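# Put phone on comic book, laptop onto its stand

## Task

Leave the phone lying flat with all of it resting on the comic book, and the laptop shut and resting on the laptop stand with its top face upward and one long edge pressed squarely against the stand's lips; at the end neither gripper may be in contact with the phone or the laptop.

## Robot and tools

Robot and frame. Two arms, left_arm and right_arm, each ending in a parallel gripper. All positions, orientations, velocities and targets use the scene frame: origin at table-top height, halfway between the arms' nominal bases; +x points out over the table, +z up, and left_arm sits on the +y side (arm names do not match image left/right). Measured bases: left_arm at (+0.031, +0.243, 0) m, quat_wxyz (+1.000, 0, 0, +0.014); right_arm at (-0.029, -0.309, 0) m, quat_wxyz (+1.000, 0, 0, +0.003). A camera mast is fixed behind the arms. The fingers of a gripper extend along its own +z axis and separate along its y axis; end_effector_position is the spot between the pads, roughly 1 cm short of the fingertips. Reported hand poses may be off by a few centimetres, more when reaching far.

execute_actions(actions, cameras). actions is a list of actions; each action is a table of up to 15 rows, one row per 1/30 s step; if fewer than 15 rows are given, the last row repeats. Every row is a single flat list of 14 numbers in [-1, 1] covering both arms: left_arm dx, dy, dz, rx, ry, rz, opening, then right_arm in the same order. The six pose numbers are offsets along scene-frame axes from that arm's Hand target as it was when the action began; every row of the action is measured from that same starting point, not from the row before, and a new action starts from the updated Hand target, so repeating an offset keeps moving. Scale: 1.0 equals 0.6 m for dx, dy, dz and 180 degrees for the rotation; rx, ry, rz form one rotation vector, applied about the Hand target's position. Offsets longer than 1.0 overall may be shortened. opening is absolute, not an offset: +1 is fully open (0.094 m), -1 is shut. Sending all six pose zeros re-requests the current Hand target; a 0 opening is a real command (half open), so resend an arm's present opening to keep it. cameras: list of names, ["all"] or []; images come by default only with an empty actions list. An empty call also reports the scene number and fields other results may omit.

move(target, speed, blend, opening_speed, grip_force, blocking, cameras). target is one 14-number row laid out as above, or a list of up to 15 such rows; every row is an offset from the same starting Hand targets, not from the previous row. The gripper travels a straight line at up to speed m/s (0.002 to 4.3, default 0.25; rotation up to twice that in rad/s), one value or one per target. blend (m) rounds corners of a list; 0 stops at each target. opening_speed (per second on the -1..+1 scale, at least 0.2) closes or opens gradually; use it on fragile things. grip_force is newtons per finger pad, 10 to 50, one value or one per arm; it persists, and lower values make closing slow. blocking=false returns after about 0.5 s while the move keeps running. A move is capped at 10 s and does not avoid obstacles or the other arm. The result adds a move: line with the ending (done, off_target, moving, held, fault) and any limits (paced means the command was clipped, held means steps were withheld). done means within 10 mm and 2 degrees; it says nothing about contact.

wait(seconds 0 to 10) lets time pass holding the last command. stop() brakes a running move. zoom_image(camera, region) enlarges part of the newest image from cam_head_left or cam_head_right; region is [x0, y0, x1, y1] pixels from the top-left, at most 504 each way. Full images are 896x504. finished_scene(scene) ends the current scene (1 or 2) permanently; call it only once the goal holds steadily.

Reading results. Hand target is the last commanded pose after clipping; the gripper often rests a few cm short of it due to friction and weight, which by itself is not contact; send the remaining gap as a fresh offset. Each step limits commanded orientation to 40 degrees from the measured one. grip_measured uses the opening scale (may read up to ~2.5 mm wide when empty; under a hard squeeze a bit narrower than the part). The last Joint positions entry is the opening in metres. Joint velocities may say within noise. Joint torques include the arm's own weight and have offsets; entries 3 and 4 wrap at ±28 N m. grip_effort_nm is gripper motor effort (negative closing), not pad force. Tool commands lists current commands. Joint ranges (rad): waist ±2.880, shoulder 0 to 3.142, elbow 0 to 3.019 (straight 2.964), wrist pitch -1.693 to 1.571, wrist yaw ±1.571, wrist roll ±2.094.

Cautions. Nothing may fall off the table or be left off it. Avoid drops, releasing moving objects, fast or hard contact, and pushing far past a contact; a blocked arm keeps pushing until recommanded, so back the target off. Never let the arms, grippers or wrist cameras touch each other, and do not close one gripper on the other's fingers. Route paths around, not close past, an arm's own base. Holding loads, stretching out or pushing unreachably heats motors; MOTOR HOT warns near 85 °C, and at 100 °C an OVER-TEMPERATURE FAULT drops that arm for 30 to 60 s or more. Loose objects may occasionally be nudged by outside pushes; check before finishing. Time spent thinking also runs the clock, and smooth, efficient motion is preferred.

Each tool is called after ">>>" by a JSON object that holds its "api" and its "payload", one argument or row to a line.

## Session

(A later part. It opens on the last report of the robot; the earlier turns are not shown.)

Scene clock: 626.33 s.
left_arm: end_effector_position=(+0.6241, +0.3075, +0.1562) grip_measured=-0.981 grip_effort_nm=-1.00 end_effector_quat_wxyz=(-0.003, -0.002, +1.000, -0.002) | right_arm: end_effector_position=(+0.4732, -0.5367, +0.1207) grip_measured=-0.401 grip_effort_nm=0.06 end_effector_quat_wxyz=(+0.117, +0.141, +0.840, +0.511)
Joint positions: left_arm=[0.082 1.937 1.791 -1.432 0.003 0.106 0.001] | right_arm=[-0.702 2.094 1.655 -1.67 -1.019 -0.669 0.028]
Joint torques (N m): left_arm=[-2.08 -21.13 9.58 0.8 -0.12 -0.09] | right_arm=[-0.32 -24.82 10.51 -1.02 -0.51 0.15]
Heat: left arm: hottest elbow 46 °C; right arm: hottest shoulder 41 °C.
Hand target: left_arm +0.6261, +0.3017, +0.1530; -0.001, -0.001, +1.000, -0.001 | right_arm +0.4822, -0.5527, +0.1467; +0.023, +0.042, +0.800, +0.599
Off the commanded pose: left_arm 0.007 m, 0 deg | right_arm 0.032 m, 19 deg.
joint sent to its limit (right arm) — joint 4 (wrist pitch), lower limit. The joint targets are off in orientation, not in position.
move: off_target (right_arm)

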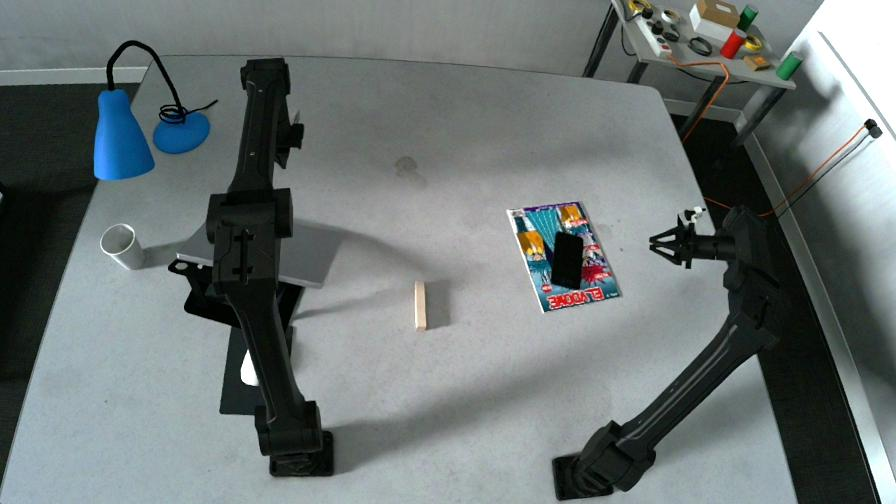

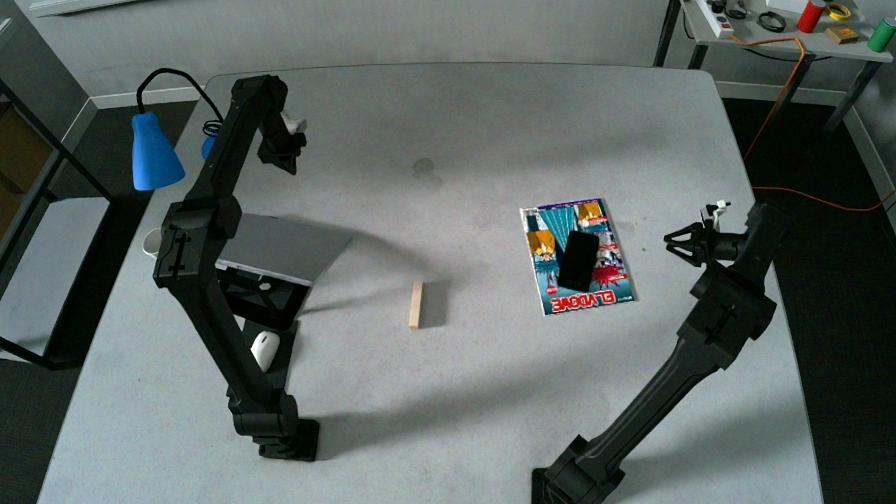

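>>> {"api": "move", "payload": {
  "target": [
    [-0.04,0.035,-0.165,0,0,0,-1,0,0,0,0,0,0,-0.4]
  ],
  "speed": 0.15,
  "cameras": ["all"]
}}

>>> {"api": "zoom_image", "payload": {
  "camera": "cam_head_left",
  "region": [130, 130, 390, 330]
}}

>>> {"api": "zoom_image", "payload": {
  "camera": "cam_head_right",
  "region": [130, 130, 390, 330]
}}

Scene clock: 631.03 s.
left_arm: end_effector_position=(+0.6031, +0.3158, +0.0605) grip_measured=-0.981 grip_effort_nm=-1.00 end_effector_quat_wxyz=(+0.000, +0.000, +1.000, -0.001) | right_arm: end_effector_position=(+0.4732, -0.5367, +0.1207) grip_measured=-0.401 grip_effort_nm=0.06 end_effector_quat_wxyz=(+0.117, +0.141, +0.840, +0.511)
Joint positions: left_arm=[0.1 1.951 1.551 -1.172 0.003 0.129 0.001] | right_arm=[-0.702 2.094 1.655 -1.67 -1.019 -0.669 0.028]
Joint torques (N m): left_arm=[0.03 -20.6 8.79 0.87 -0.07 0.08] | right_arm=[-0.21 -24.76 10.51 -1.03 -0.52 0.16]
Heat: left arm: hottest elbow 45 °C; right arm: hottest shoulder 41 °C.
Hand target: left_arm +0.6019, +0.3227, +0.0539; -0.001, -0.001, +1.000, -0.001 | right_arm +0.4822, -0.5527, +0.1467; +0.023, +0.042, +0.800, +0.599
Off the commanded pose: left_arm 0.010 m, 0 deg | right_arm 0.032 m, 19 deg.
joint sent to its limit (right arm) — joint 4 (wrist pitch), lower limit. The joint targets are off in orientation, not in position.
move: off_target (right_arm)

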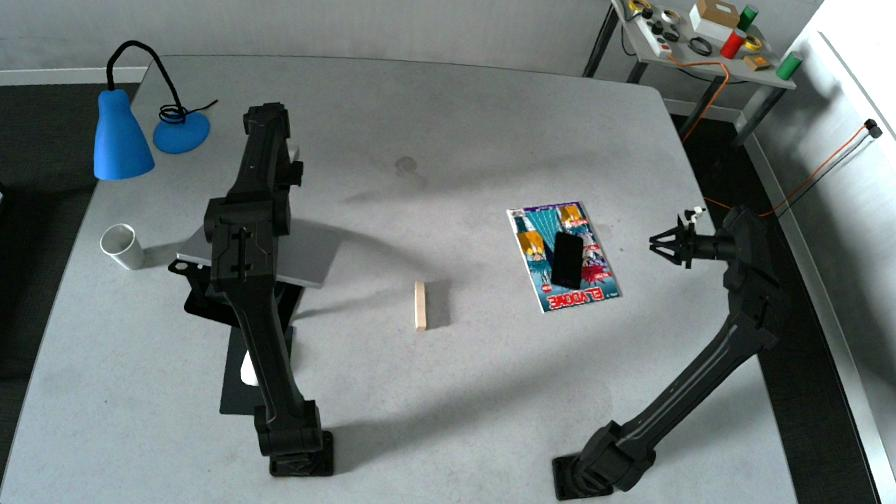

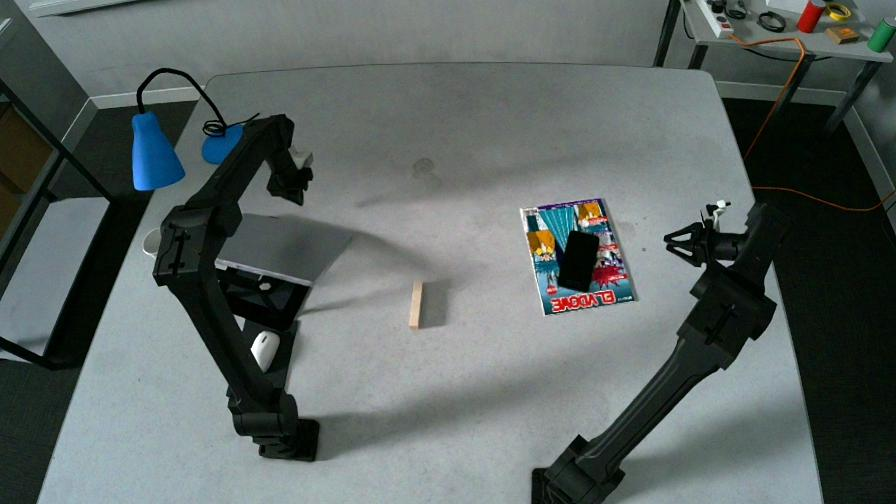

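Scaled by 1.938.

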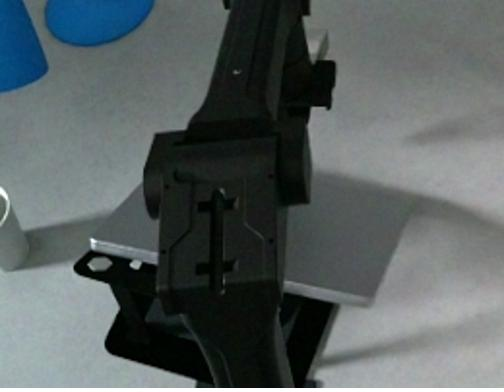

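Scaled by 1.938.

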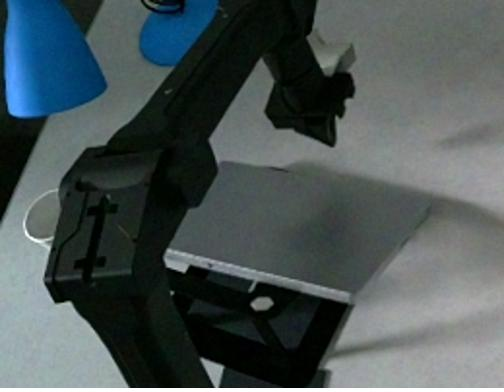

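>>> {"api": "move", "payload": {
  "target": [
    [-0.13,0.03,0,0,0,0,-1,0,0,0,0,0,0,-0.4]
  ],
  "speed": 0.06,
  "cameras": ["all"]
}}

>>> {"api": "zoom_image", "payload": {
  "camera": "cam_head_right",
  "region": [130, 130, 390, 330]
}}

Scene clock: 635.23 s.
left_arm: end_effector_position=(+0.5335, +0.3315, +0.0544) grip_measured=-0.981 grip_effort_nm=-1.00 end_effector_quat_wxyz=(+0.001, +0.004, +1.000, -0.001) | right_arm: end_effector_position=(+0.4732, -0.5367, +0.1207) grip_measured=-0.401 grip_effort_nm=0.06 end_effector_quat_wxyz=(+0.117, +0.141, +0.840, +0.511)
Joint positions: left_arm=[0.148 1.8 1.305 -1.073 0.003 0.185 0.001] | right_arm=[-0.702 2.094 1.655 -1.67 -1.019 -0.669 0.028]
Joint torques (N m): left_arm=[0.44 -18.84 7.25 0.28 -0.07 0.08] | right_arm=[-0.32 -24.88 10.54 -1.03 -0.51 0.15]
Heat: left arm: hottest elbow 44 °C; right arm: hottest shoulder 41 °C.
Hand target: left_arm +0.5240, +0.3407, +0.0539; -0.001, -0.001, +1.000, -0.001 | right_arm +0.4822, -0.5527, +0.1467; +0.023, +0.042, +0.800, +0.599
Off the commanded pose: left_arm 0.013 m, 1 deg | right_arm 0.032 m, 19 deg.
joint sent to its limit (right arm) — joint 4 (wrist pitch), lower limit. The joint targets are off in orientation, not in position.
move: off_target (left_arm, right_arm)

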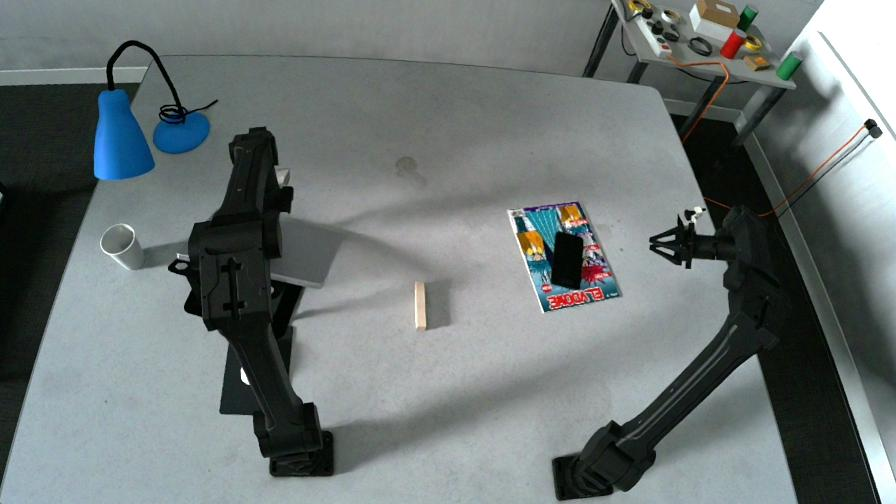

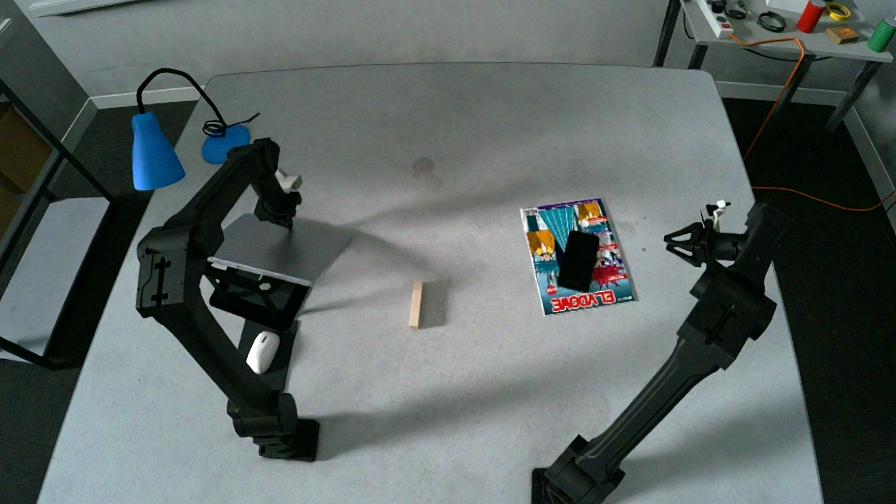

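Scaled by 1.938.

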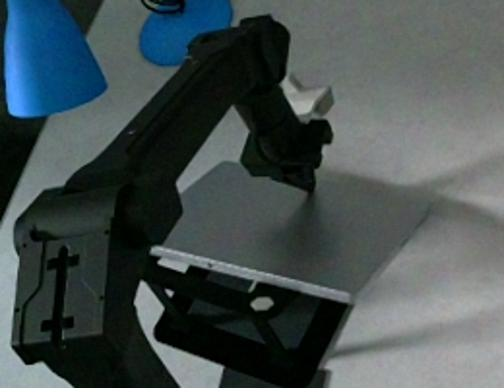

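>>> {"api": "move", "payload": {
  "target": [
    [0.02,0,0.05,0,0,0,-1,0,0,0,0,0,0,-0.4],
    [0.1,-0.02,0.03,0,0,0,-1,0,0,0,0,0,0,-0.4],
    [0.1,-0.02,-0.06,0,0,0,-1,0,0,0,0,0,0,-0.4]
  ],
  "speed": 0.08,
  "blend": [0.005,0.01,0]
}}

>>> {"api": "move", "payload": {
  "target": [
    [-0.09,0.025,0.0,0,0,0,-1,0,0,0,0,0,0,-0.4]
  ],
  "speed": 0.06,
  "cameras": ["all"]
}}

>>> {"api": "zoom_image", "payload": {
  "camera": "cam_head_right",
  "region": [130, 130, 390, 330]
}}

Scene clock: 640.90 s.
left_arm: end_effector_position=(+0.5743, +0.3331, +0.0192) grip_measured=-0.981 grip_effort_nm=-1.00 end_effector_quat_wxyz=(-0.005, -0.003, +1.000, -0.002) | right_arm: end_effector_position=(+0.4732, -0.5367, +0.1207) grip_measured=-0.401 grip_effort_nm=0.06 end_effector_quat_wxyz=(+0.117, +0.141, +0.840, +0.511)
Joint positions: left_arm=[0.138 1.944 1.42 -1.058 0.002 0.161 0.001] | right_arm=[-0.702 2.094 1.655 -1.67 -1.019 -0.669 0.028]
Joint torques (N m): left_arm=[-2.08 -19.49 11.07 0.39 -0.1 -0.08] | right_arm=[-0.21 -24.82 10.51 -1.02 -0.51 0.16]
Motor temperatures (°C): left_arm=[23 27 43 24 30 24 29] | right_arm=[26 41 41 25 25 23 25]
Heat: left arm: hottest elbow 43 °C; right arm: hottest shoulder 41 °C.
Hand target: left_arm +0.5840, +0.3287, +0.0180; -0.001, -0.001, +1.000, -0.001 | right_arm +0.4822, -0.5527, +0.1467; +0.023, +0.042, +0.800, +0.599
Off the commanded pose: left_arm 0.011 m, 1 deg | right_arm 0.032 m, 19 deg.
joint sent to its limit (right arm) — joint 4 (wrist pitch), lower limit. The joint targets are off in orientation, not in position.
move: off_target (left_arm, right_arm)

Scene clock: 642.33 s.
left_arm: end_effector_position=(+0.5648, +0.3302, +0.0316) grip_measured=-0.981 grip_effort_nm=-1.00 end_effector_quat_wxyz=(+0.039, +0.011, +0.999, +0.002) | right_arm: end_effector_position=(+0.4732, -0.5367, +0.1207) grip_measured=-0.401 grip_effort_nm=0.06 end_effector_quat_wxyz=(+0.117, +0.141, +0.840, +0.511)
Joint positions: left_arm=[0.138 1.857 1.319 -0.956 0.01 0.188 0.001] | right_arm=[-0.702 2.094 1.655 -1.67 -1.019 -0.669 0.028]
Joint torques (N m): left_arm=[1.08 -19.37 4.45 -1.05 -0.31 0.04] | right_arm=[-0.32 -24.76 10.5 -1.03 -0.52 0.15]
Heat: left arm: hottest elbow 43 °C; right arm: hottest shoulder 41 °C.
Hand target: left_arm +0.5300, +0.3436, +0.0179; -0.001, -0.001, +1.000, -0.001 | right_arm +0.4822, -0.5527, +0.1467; +0.023, +0.042, +0.800, +0.599
Off the commanded pose: left_arm 0.040 m, 5 deg | right_arm 0.032 m, 19 deg.
joint sent to its limit (right arm) — joint 4 (wrist pitch), lower limit. The joint targets are off in orientation, not in position.
move: off_target (left_arm, right_arm)

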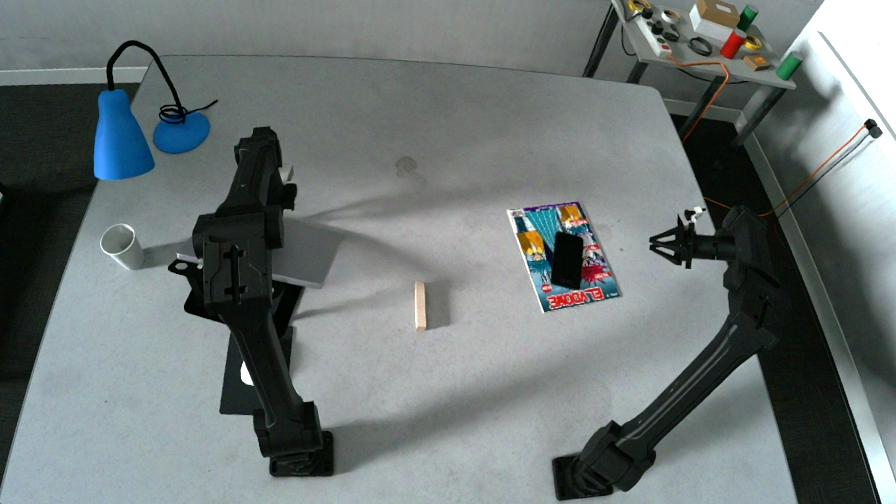

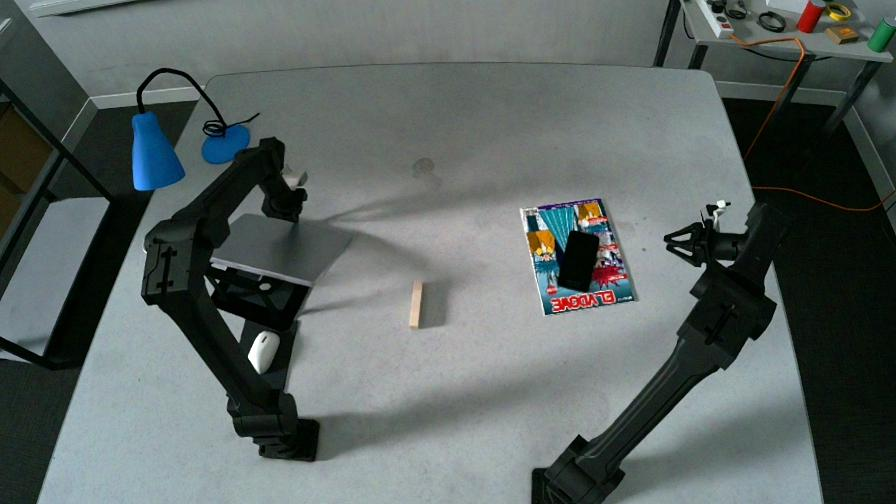

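Scaled by 1.938.

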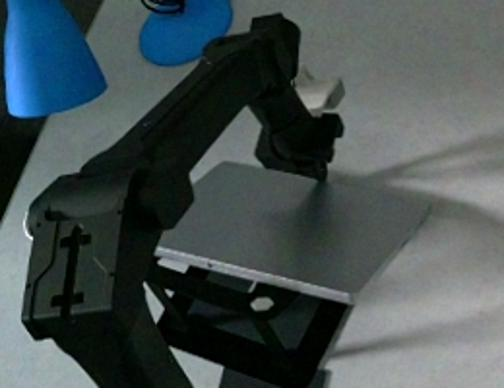

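>>> {"api": "move", "payload": {
  "target": [
    [-0.07,0.015,0.0,0,0,0,-1,0,0,0,0,0,0,-0.4]
  ],
  "speed": 0.06,
  "cameras": ["all"]
}}

>>> {"api": "zoom_image", "payload": {
  "camera": "cam_head_right",
  "region": [130, 130, 390, 330]
}}

Scene clock: 646.07 s.
left_arm: end_effector_position=(+0.5208, +0.3374, +0.0310) grip_measured=-0.981 grip_effort_nm=-1.00 end_effector_quat_wxyz=(+0.035, +0.013, +0.999, +0.000) | right_arm: end_effector_position=(+0.4732, -0.5367, +0.1207) grip_measured=-0.401 grip_effort_nm=0.06 end_effector_quat_wxyz=(+0.117, +0.141, +0.840, +0.511)
Joint positions: left_arm=[0.168 1.77 1.188 -0.921 0.015 0.223 0.001] | right_arm=[-0.702 2.094 1.655 -1.67 -1.019 -0.669 0.028]
Joint torques (N m): left_arm=[1.03 -18.43 4.56 -0.58 -0.41 0.12] | right_arm=[-0.26 -24.82 10.5 -1.02 -0.51 0.16]
Heat: left arm: hottest elbow 42 °C; right arm: hottest shoulder 41 °C.
Hand target: left_arm +0.4880, +0.3526, +0.0180; -0.001, -0.001, +1.000, -0.001 | right_arm +0.4822, -0.5527, +0.1467; +0.023, +0.042, +0.800, +0.599
Off the commanded pose: left_arm 0.038 m, 4 deg | right_arm 0.032 m, 19 deg.
joint sent to its limit (right arm) — joint 4 (wrist pitch), lower limit. The joint targets are off in orientation, not in position.
move: off_target (left_arm, right_arm)

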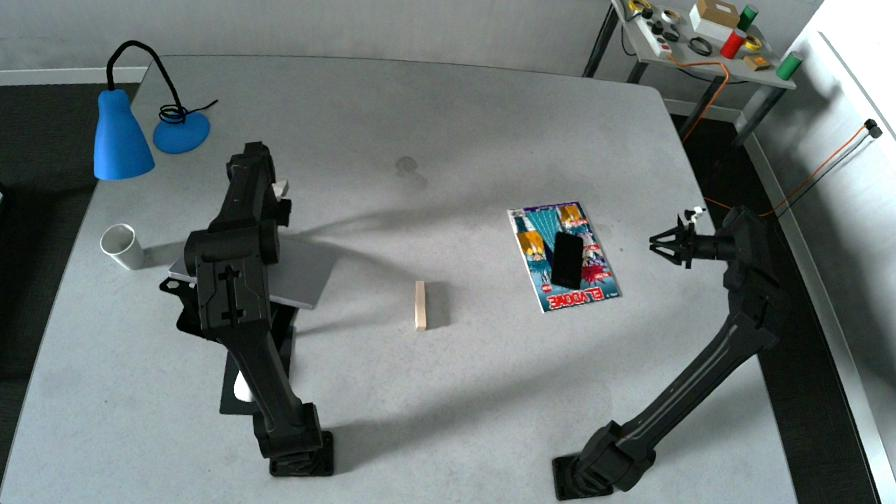

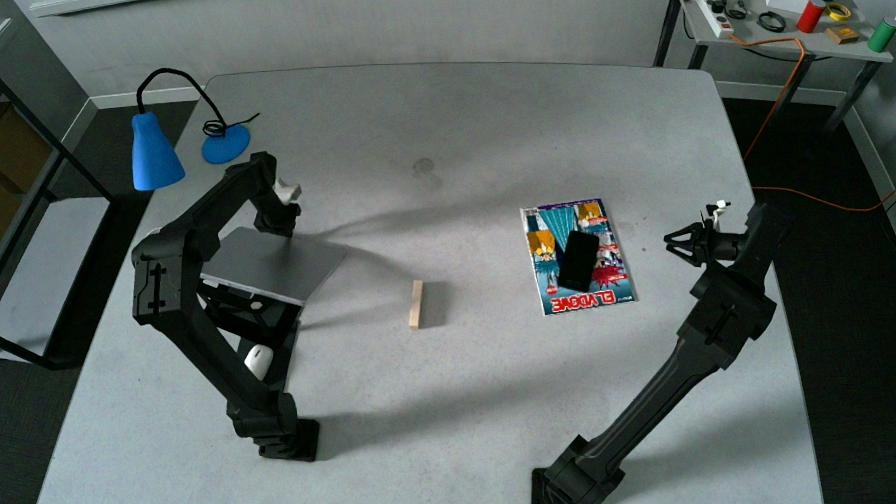

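Scaled by 1.938.

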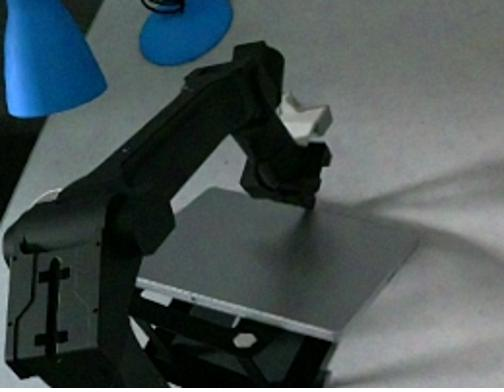

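>>> {"api": "move", "payload": {
  "target": [
    [0.1,0,0.02,0,0,0,-1,0,0,0,0,0,0,-0.4],
    [0.1,0,0.5,0,0,0,-1,0,0,0,0,0,0,-0.4],
    [-0.05,-0.5,0.5,0,0,0,-1,0,0,0,0,0,0,-0.4]
  ],
  "speed": 0.25,
  "blend": [0.01,0.05,0],
  "cameras": ["all"]
}}

>>> {"api": "zoom_image", "payload": {
  "camera": "cam_head_left",
  "region": [130, 180, 360, 380]
}}

>>> {"api": "zoom_image", "payload": {
  "camera": "cam_head_right",
  "region": [150, 180, 380, 380]
}}

Scene clock: 654.50 s.
left_arm: end_effector_position=(+0.4632, +0.0513, +0.3086) grip_measured=-0.981 grip_effort_nm=-1.00 end_effector_quat_wxyz=(+0.010, +0.002, +1.000, -0.007) | right_arm: end_effector_position=(+0.4732, -0.5367, +0.1207) grip_measured=-0.401 grip_effort_nm=0.06 end_effector_quat_wxyz=(+0.117, +0.141, +0.840, +0.511)
Joint positions: left_arm=[-0.443 1.566 1.689 -1.67 0.004 -0.41 0.001] | right_arm=[-0.702 2.094 1.655 -1.67 -1.019 -0.669 0.028]
Joint torques (N m): left_arm=[-1.67 -17.55 10.69 -0.1 -0.12 -0.12] | right_arm=[-0.26 -24.82 10.54 -1.05 -0.52 0.15]
Heat: left arm: hottest elbow 41 °C; right arm: hottest elbow 42 °C.
Hand target: left_arm +0.4580, +0.0526, +0.3179; -0.001, -0.001, +1.000, -0.001 | right_arm +0.4822, -0.5527, +0.1467; +0.023, +0.042, +0.800, +0.599
Off the commanded pose: left_arm 0.011 m, 2 deg | right_arm 0.032 m, 19 deg.
joint sent to its limit (left arm) — joint 4 (wrist pitch), lower limit. The joint targets still meet the commanded pose.
joint sent to its limit (right arm) — joint 4 (wrist pitch), lower limit. The joint targets are off in orientation, not in position.
move: off_target (left_arm, right_arm)

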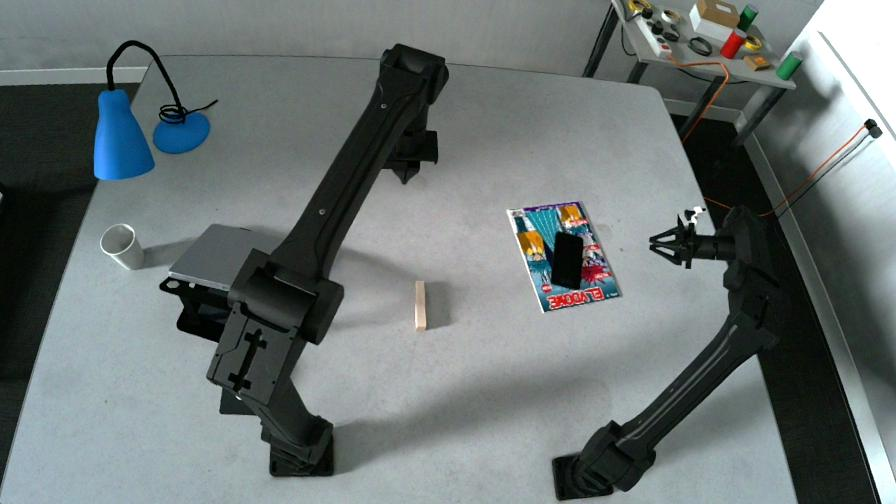

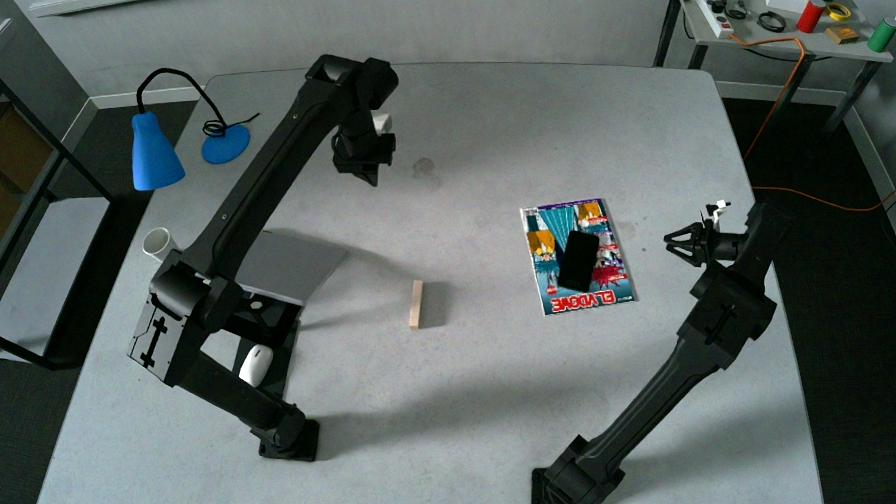

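Scaled by 2.191.

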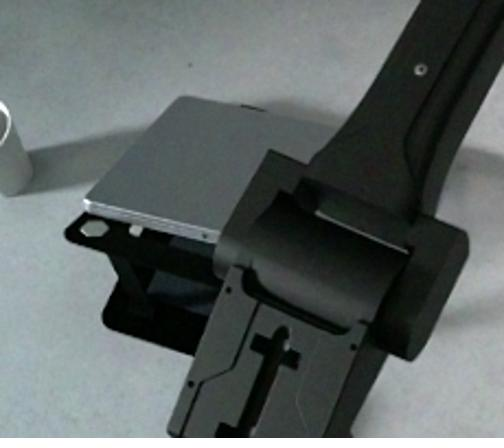

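Scaled by 2.191.

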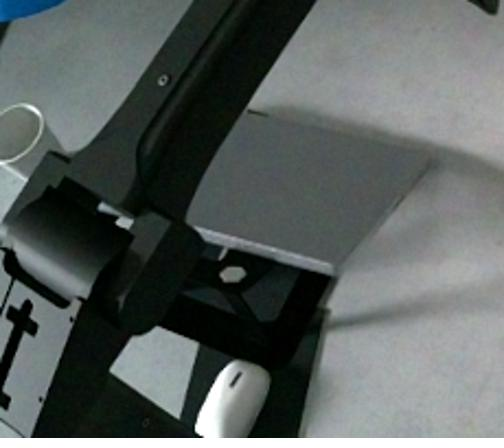

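>>> {"api": "move", "payload": {
  "target": [
    [-0.3,-0.35,0.1,0,0,0,-1,0,0,0,0,0,0,-0.4]
  ],
  "speed": 0.25,
  "cameras": ["all"]
}}

>>> {"api": "zoom_image", "payload": {
  "camera": "cam_head_left",
  "region": [150, 200, 350, 360]
}}

>>> {"api": "zoom_image", "payload": {
  "camera": "cam_head_right",
  "region": [160, 200, 360, 360]
}}

>>> {"api": "zoom_image", "payload": {
  "camera": "cam_head_left",
  "region": [200, 210, 290, 260]
}}

>>> {"api": "zoom_image", "payload": {
  "camera": "cam_head_left",
  "region": [270, 220, 350, 300]
}}

Scene clock: 662.00 s.
left_arm: end_effector_position=(+0.2735, -0.1463, +0.3538) grip_measured=-0.981 grip_effort_nm=-1.00 end_effector_quat_wxyz=(+0.035, +0.002, +0.998, -0.054) | right_arm: end_effector_position=(+0.4732, -0.5367, +0.1207) grip_measured=-0.401 grip_effort_nm=0.06 end_effector_quat_wxyz=(+0.117, +0.141, +0.840, +0.511)
Joint positions: left_arm=[-1.041 1.479 1.706 -1.67 -0.001 -1.008 0.001] | right_arm=[-0.702 2.094 1.655 -1.67 -1.019 -0.669 0.028]
Joint torques (N m): left_arm=[-2.96 -13.33 17.06 0.18 0 -0.03] | right_arm=[-0.32 -24.82 10.5 -1.03 -0.51 0.15]
Heat: left arm: hottest elbow 41 °C; right arm: hottest elbow 42 °C.
Hand target: left_arm +0.2780, -0.1574, +0.3779; -0.001, -0.001, +1.000, -0.001 | right_arm +0.4822, -0.5527, +0.1467; +0.023, +0.042, +0.800, +0.599
Off the commanded pose: left_arm 0.027 m, 7 deg | right_arm 0.032 m, 19 deg.
joint sent to its limit (left arm) — joint 4 (wrist pitch), lower limit. The joint targets are off in orientation, not in position.
joint sent to its limit (right arm) — joint 4 (wrist pitch), lower limit. The joint targets are off in orientation, not in position.
move: off_target (left_arm, right_arm)

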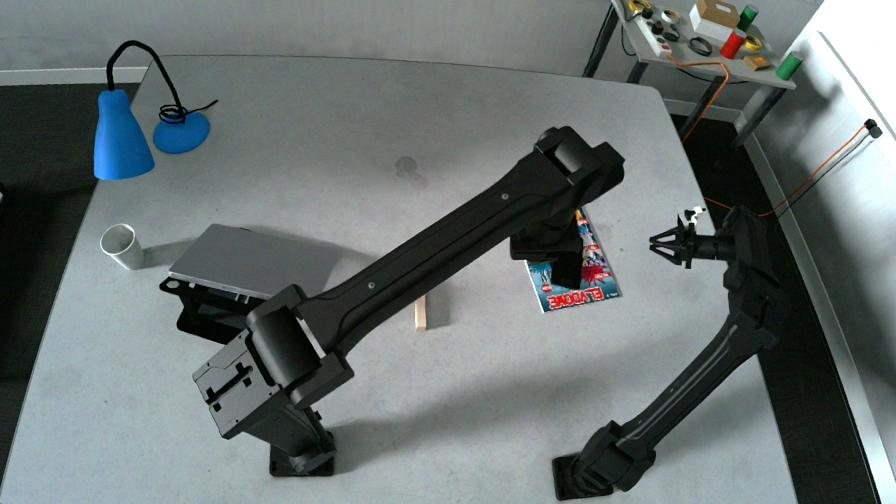

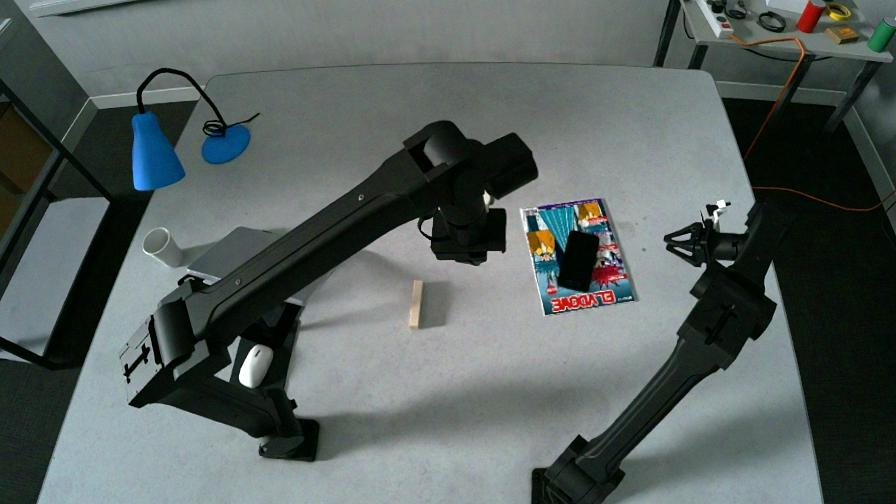

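Scaled by 2.520.

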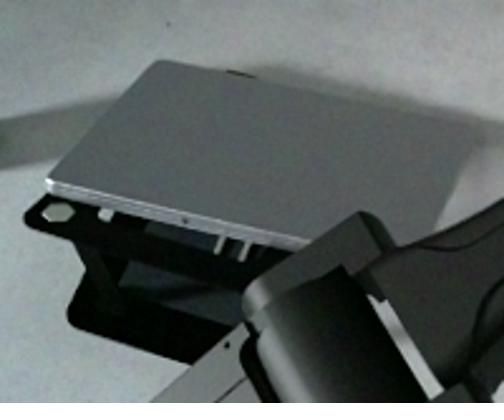

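Scaled by 2.520.

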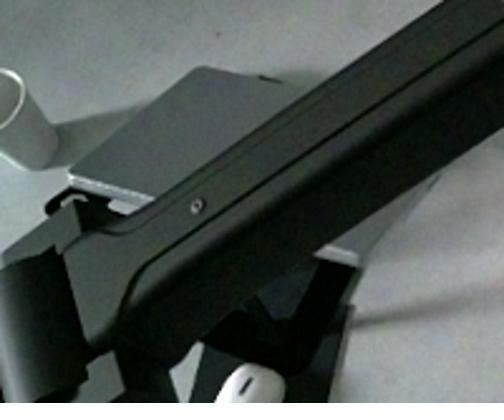

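Scaled by 5.600.

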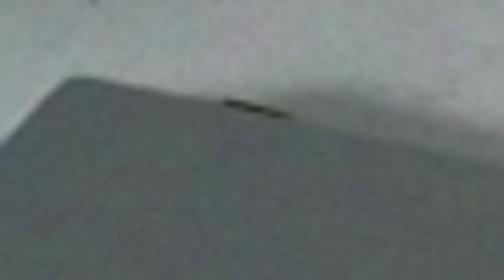

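Scaled by 6.300.

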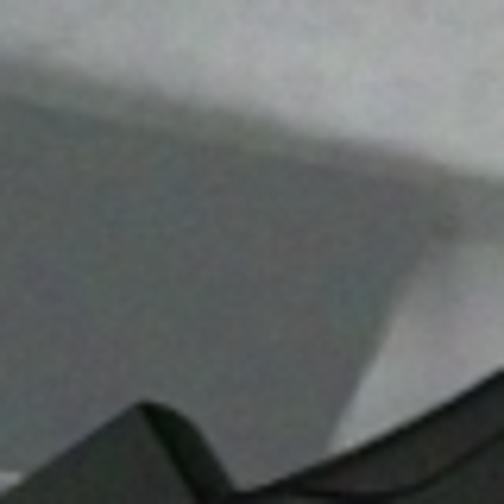

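>>> {"api": "move", "payload": {
  "target": [
    [0.3,0.5,0.1,0,0,0,-1,0,0,0,0,0,0,-0.4],
    [0.28,0.95,0.08,0,0,0,-1,0,0,0,0,0,0,-0.4]
  ],
  "speed": 0.35,
  "blend": [0.08,0]
}}

>>> {"api": "move", "payload": {
  "target": [
    [0.0,0.55,0,0,0,0,-1,0,0,0,0,0,0,-0.4]
  ],
  "speed": 0.3,
  "cameras": ["all"]
}}

>>> {"api": "zoom_image", "payload": {
  "camera": "cam_head_left",
  "region": [150, 210, 360, 370]
}}

>>> {"api": "zoom_image", "payload": {
  "camera": "cam_head_right",
  "region": [170, 210, 380, 370]
}}

>>> {"api": "zoom_image", "payload": {
  "camera": "cam_head_right",
  "region": [230, 215, 360, 275]
}}

Scene clock: 703.87 s.
left_arm: end_effector_position=(+0.4398, +0.4105, +0.3955) grip_measured=-0.981 grip_effort_nm=-1.00 end_effector_quat_wxyz=(+0.105, -0.008, +0.994, +0.040) | right_arm: end_effector_position=(+0.4732, -0.5367, +0.1207) grip_measured=-0.401 grip_effort_nm=0.06 end_effector_quat_wxyz=(+0.117, +0.141, +0.840, +0.511)
Joint positions: left_arm=[0.364 1.401 1.726 -1.671 0.005 0.376 0.001] | right_arm=[-0.702 2.094 1.655 -1.67 -1.019 -0.669 0.028]
Joint torques (N m): left_arm=[-1.55 -14.04 17.01 0.32 -0.17 0.06] | right_arm=[-0.38 -24.88 10.51 -1.03 -0.51 0.15]
Heat: left arm: hottest elbow 46 °C; right arm: hottest shoulder 42 °C.
Hand target: left_arm +0.4459, +0.4126, +0.4259; -0.001, -0.001, +1.000, -0.001 | right_arm +0.4822, -0.5527, +0.1467; +0.023, +0.042, +0.800, +0.599
Off the commanded pose: left_arm 0.031 m, 13 deg | right_arm 0.032 m, 19 deg.
joint sent to its limit (left arm) — joint 4 (wrist pitch), lower limit. The joint targets are off in orientation, not in position.
joint sent to its limit (right arm) — joint 4 (wrist pitch), lower limit. The joint targets are off in orientation, not in position.
move: off_target (left_arm, right_arm)

Scene clock: 706.03 s.
left_arm: end_effector_position=(+0.4423, +0.7397, +0.3997) grip_measured=-0.981 grip_effort_nm=-1.00 end_effector_quat_wxyz=(+0.117, -0.008, +0.984, +0.135) | right_arm: end_effector_position=(+0.4732, -0.5367, +0.1207) grip_measured=-0.401 grip_effort_nm=0.06 end_effector_quat_wxyz=(+0.117, +0.141, +0.840, +0.511)
Joint positions: left_arm=[0.853 1.922 2.381 -1.671 0.005 0.864 0.001] | right_arm=[-0.702 2.094 1.655 -1.67 -1.019 -0.669 0.028]
Joint torques (N m): left_arm=[-1.55 -20.37 16.43 0.53 -0.06 0.08] | right_arm=[-0.32 -24.82 10.52 -1.05 -0.52 0.15]
Heat: left arm: hottest elbow 46 °C; right arm: hottest shoulder 42 °C.
Hand target: left_arm +0.4459, +0.7427, +0.4260; -0.001, -0.001, +1.000, -0.001 | right_arm +0.4822, -0.5527, +0.1467; +0.023, +0.042, +0.800, +0.599
Off the commanded pose: left_arm 0.027 m, 21 deg | right_arm 0.032 m, 19 deg.
joint sent to its limit (left arm) — joint 4 (wrist pitch), lower limit. The joint targets are off in orientation, not in position.
joint sent to its limit (right arm) — joint 4 (wrist pitch), lower limit. The joint targets are off in orientation, not in position.
move: off_target (left_arm, right_arm)

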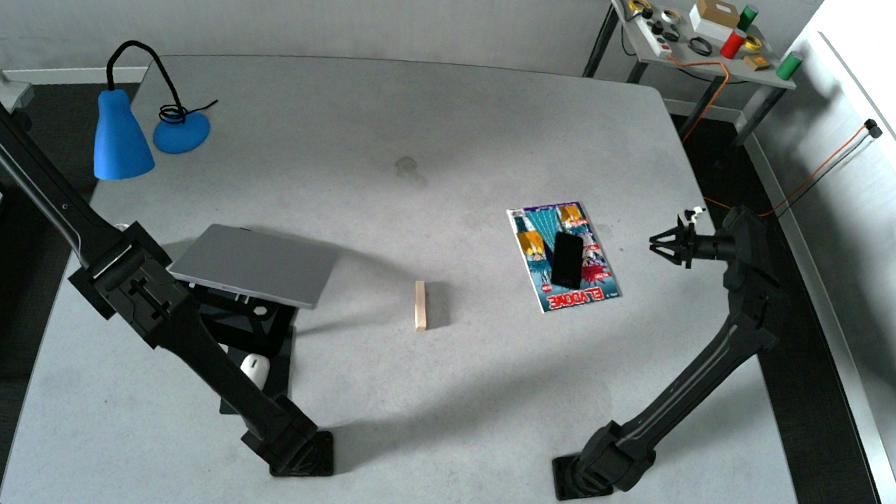

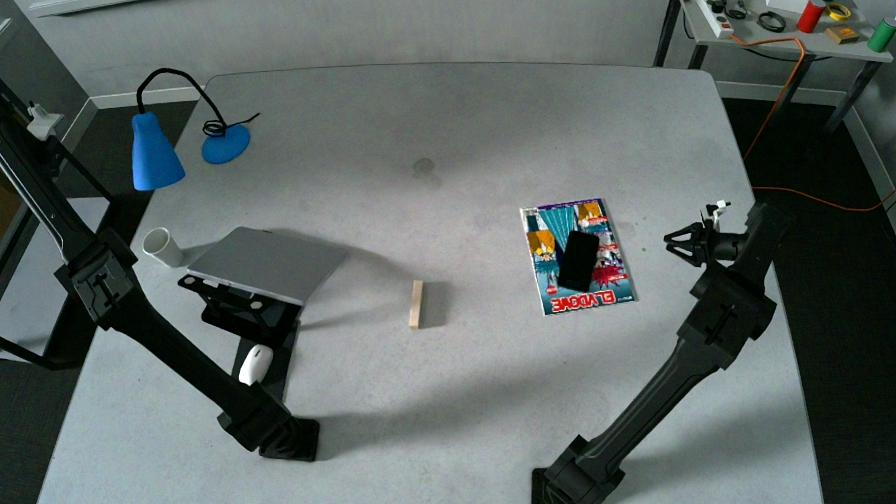

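Scaled by 2.400.

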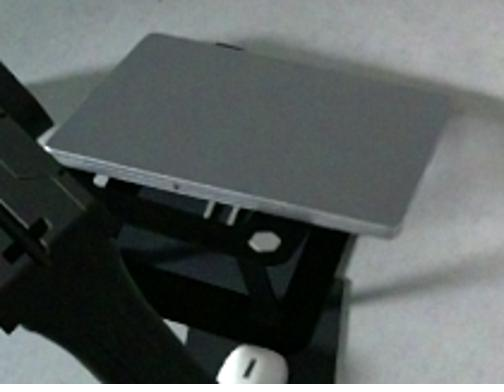

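Scaled by 2.400.

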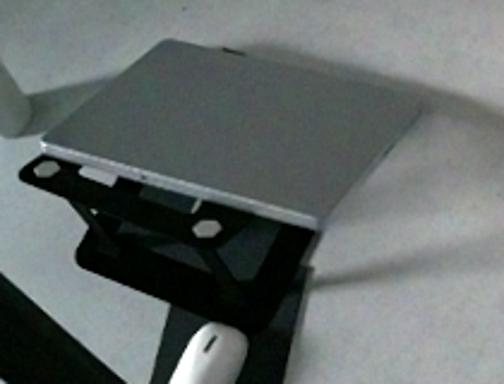

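Scaled by 3.877.

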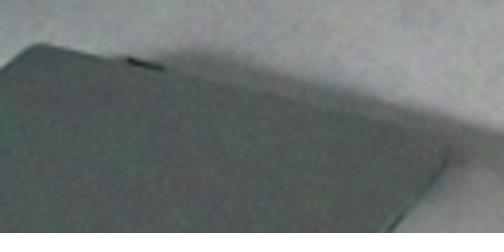

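>>> {"api": "move", "payload": {
  "target": [
    [-0.27,-0.53,-0.1,0,0,0,-1,0,0,0,0,0,0,-0.4],
    [-0.27,-0.53,-0.37,0,0,0,-1,0,0,0,0,0,0,-0.4]
  ],
  "speed": 0.25,
  "blend": [0.05,0],
  "cameras": ["all"]
}}

>>> {"api": "zoom_image", "payload": {
  "camera": "cam_head_left",
  "region": [130, 200, 360, 370]
}}

>>> {"api": "zoom_image", "payload": {
  "camera": "cam_head_right",
  "region": [150, 200, 380, 370]
}}

Scene clock: 721.37 s.
left_arm: end_effector_position=(+0.2799, +0.4282, +0.2089) grip_measured=-0.981 grip_effort_nm=-0.99 end_effector_quat_wxyz=(-0.001, -0.005, +1.000, +0.001) | right_arm: end_effector_position=(+0.4732, -0.5367, +0.1207) grip_measured=-0.401 grip_effort_nm=0.06 end_effector_quat_wxyz=(+0.117, +0.141, +0.840, +0.511)
Joint positions: left_arm=[0.611 1.158 1.032 -1.446 -0.003 0.631 0.001] | right_arm=[-0.702 2.094 1.655 -1.67 -1.019 -0.669 0.028]
Joint torques (N m): left_arm=[-2.55 -7.77 9.47 0.53 0.14 -0.12] | right_arm=[-0.32 -24.88 10.52 -1.03 -0.52 0.15]
Heat: left arm: hottest elbow 44 °C; right arm: hottest shoulder 42 °C.
Hand target: left_arm +0.2839, +0.4247, +0.2040; -0.001, -0.001, +1.000, -0.001 | right_arm +0.4822, -0.5527, +0.1467; +0.023, +0.042, +0.800, +0.599
Off the commanded pose: left_arm 0.007 m, 0 deg | right_arm 0.032 m, 19 deg.
joint sent to its limit (right arm) — joint 4 (wrist pitch), lower limit. The joint targets are off in orientation, not in position.
move: off_target (right_arm)

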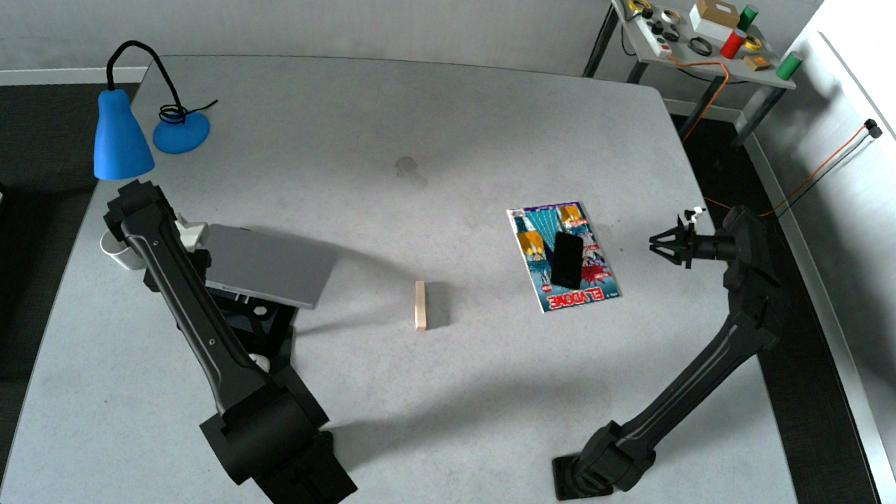

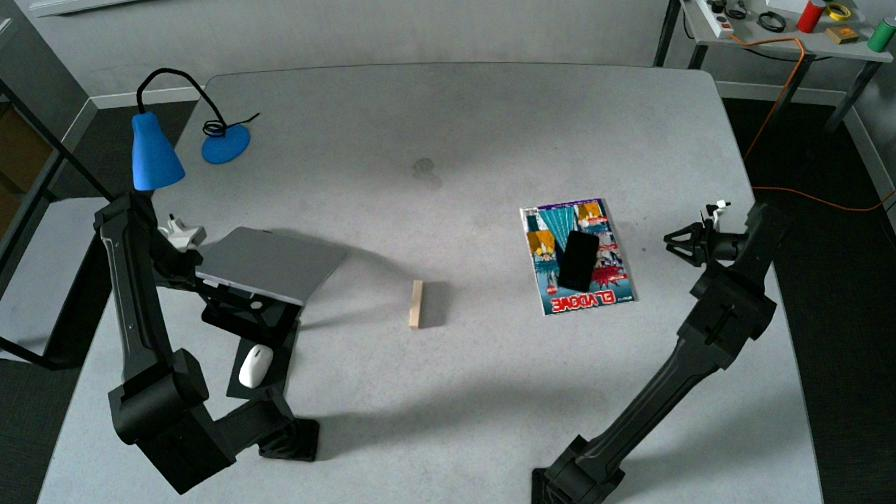

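Scaled by 2.191.

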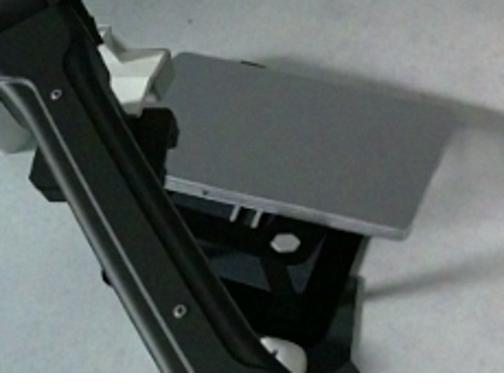

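Scaled by 2.191.

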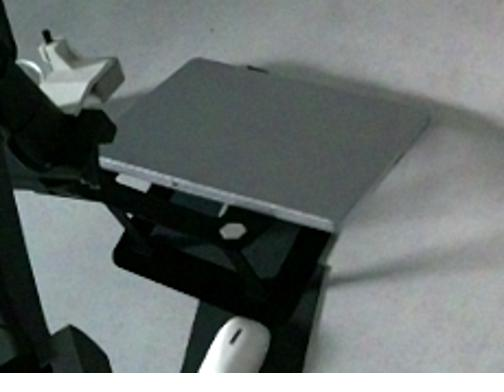

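>>> {"api": "move", "payload": {
  "target": [
    [0,0,-0.135,0,0,0,-1,0,0,0,0,0,0,-0.4],
    [0.045,-0.013,-0.135,0,0,0,-1,0,0,0,0,0,0,-0.4]
  ],
  "speed": 0.1,
  "cameras": ["all"]
}}

>>> {"api": "zoom_image", "payload": {
  "camera": "cam_head_right",
  "region": [170, 230, 290, 330]
}}

>>> {"api": "zoom_image", "payload": {
  "camera": "cam_head_left",
  "region": [150, 230, 270, 330]
}}

Scene clock: 729.43 s.
left_arm: end_effector_position=(+0.2786, +0.4211, +0.1292) grip_measured=-0.981 grip_effort_nm=-1.00 end_effector_quat_wxyz=(-0.023, -0.020, +1.000, +0.002) | right_arm: end_effector_position=(+0.4732, -0.5367, +0.1207) grip_measured=-0.401 grip_effort_nm=0.06 end_effector_quat_wxyz=(+0.117, +0.141, +0.840, +0.511)
Joint positions: left_arm=[0.58 1.221 0.867 -1.252 -0.03 0.567 0.001] | right_arm=[-0.702 2.094 1.655 -1.67 -1.019 -0.669 0.028]
Joint torques (N m): left_arm=[-5.3 -5.48 12.05 2.11 1.15 -0.1] | right_arm=[-0.21 -24.82 10.51 -1.02 -0.51 0.15]
Heat: left arm: hottest elbow 43 °C; right arm: hottest shoulder 42 °C.
Hand target: left_arm +0.3110, +0.4169, +0.1231; -0.001, -0.001, +1.000, -0.001 | right_arm +0.4822, -0.5527, +0.1467; +0.023, +0.042, +0.800, +0.599
Off the commanded pose: left_arm 0.033 m, 3 deg | right_arm 0.032 m, 19 deg.
joint sent to its limit (right arm) — joint 4 (wrist pitch), lower limit. The joint targets are off in orientation, not in position.
move: off_target (left_arm, right_arm)

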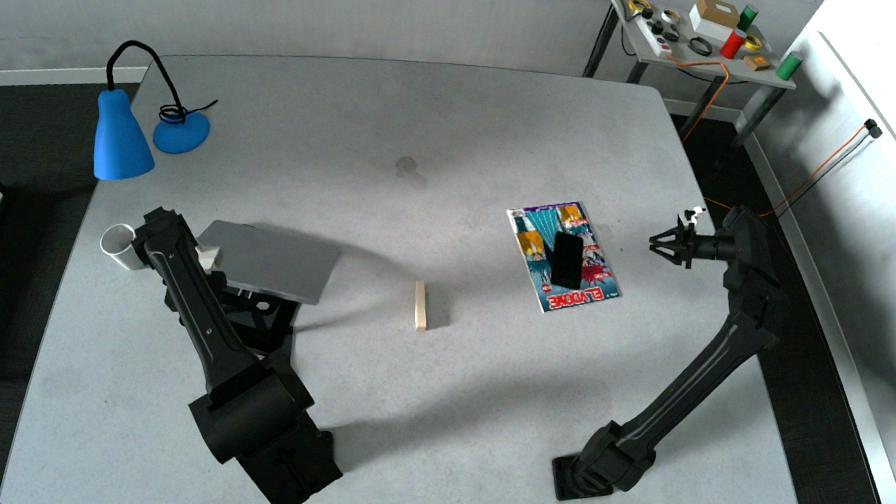

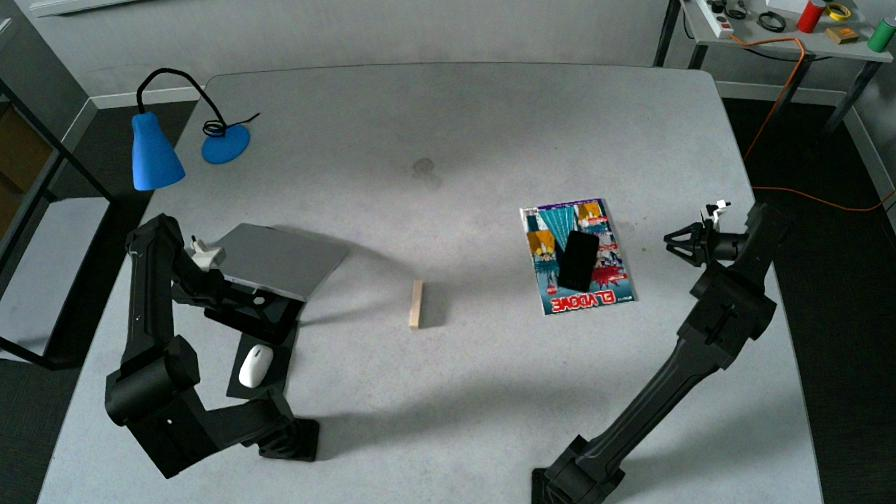

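Scaled by 4.200.

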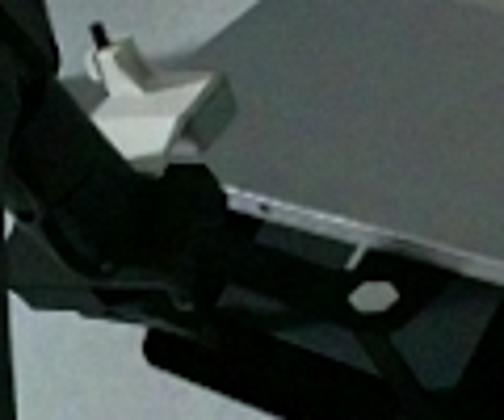

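Scaled by 4.200.

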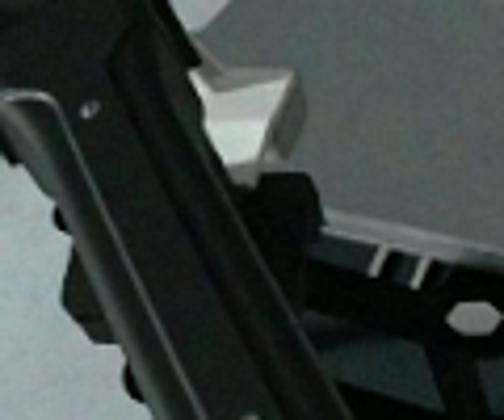

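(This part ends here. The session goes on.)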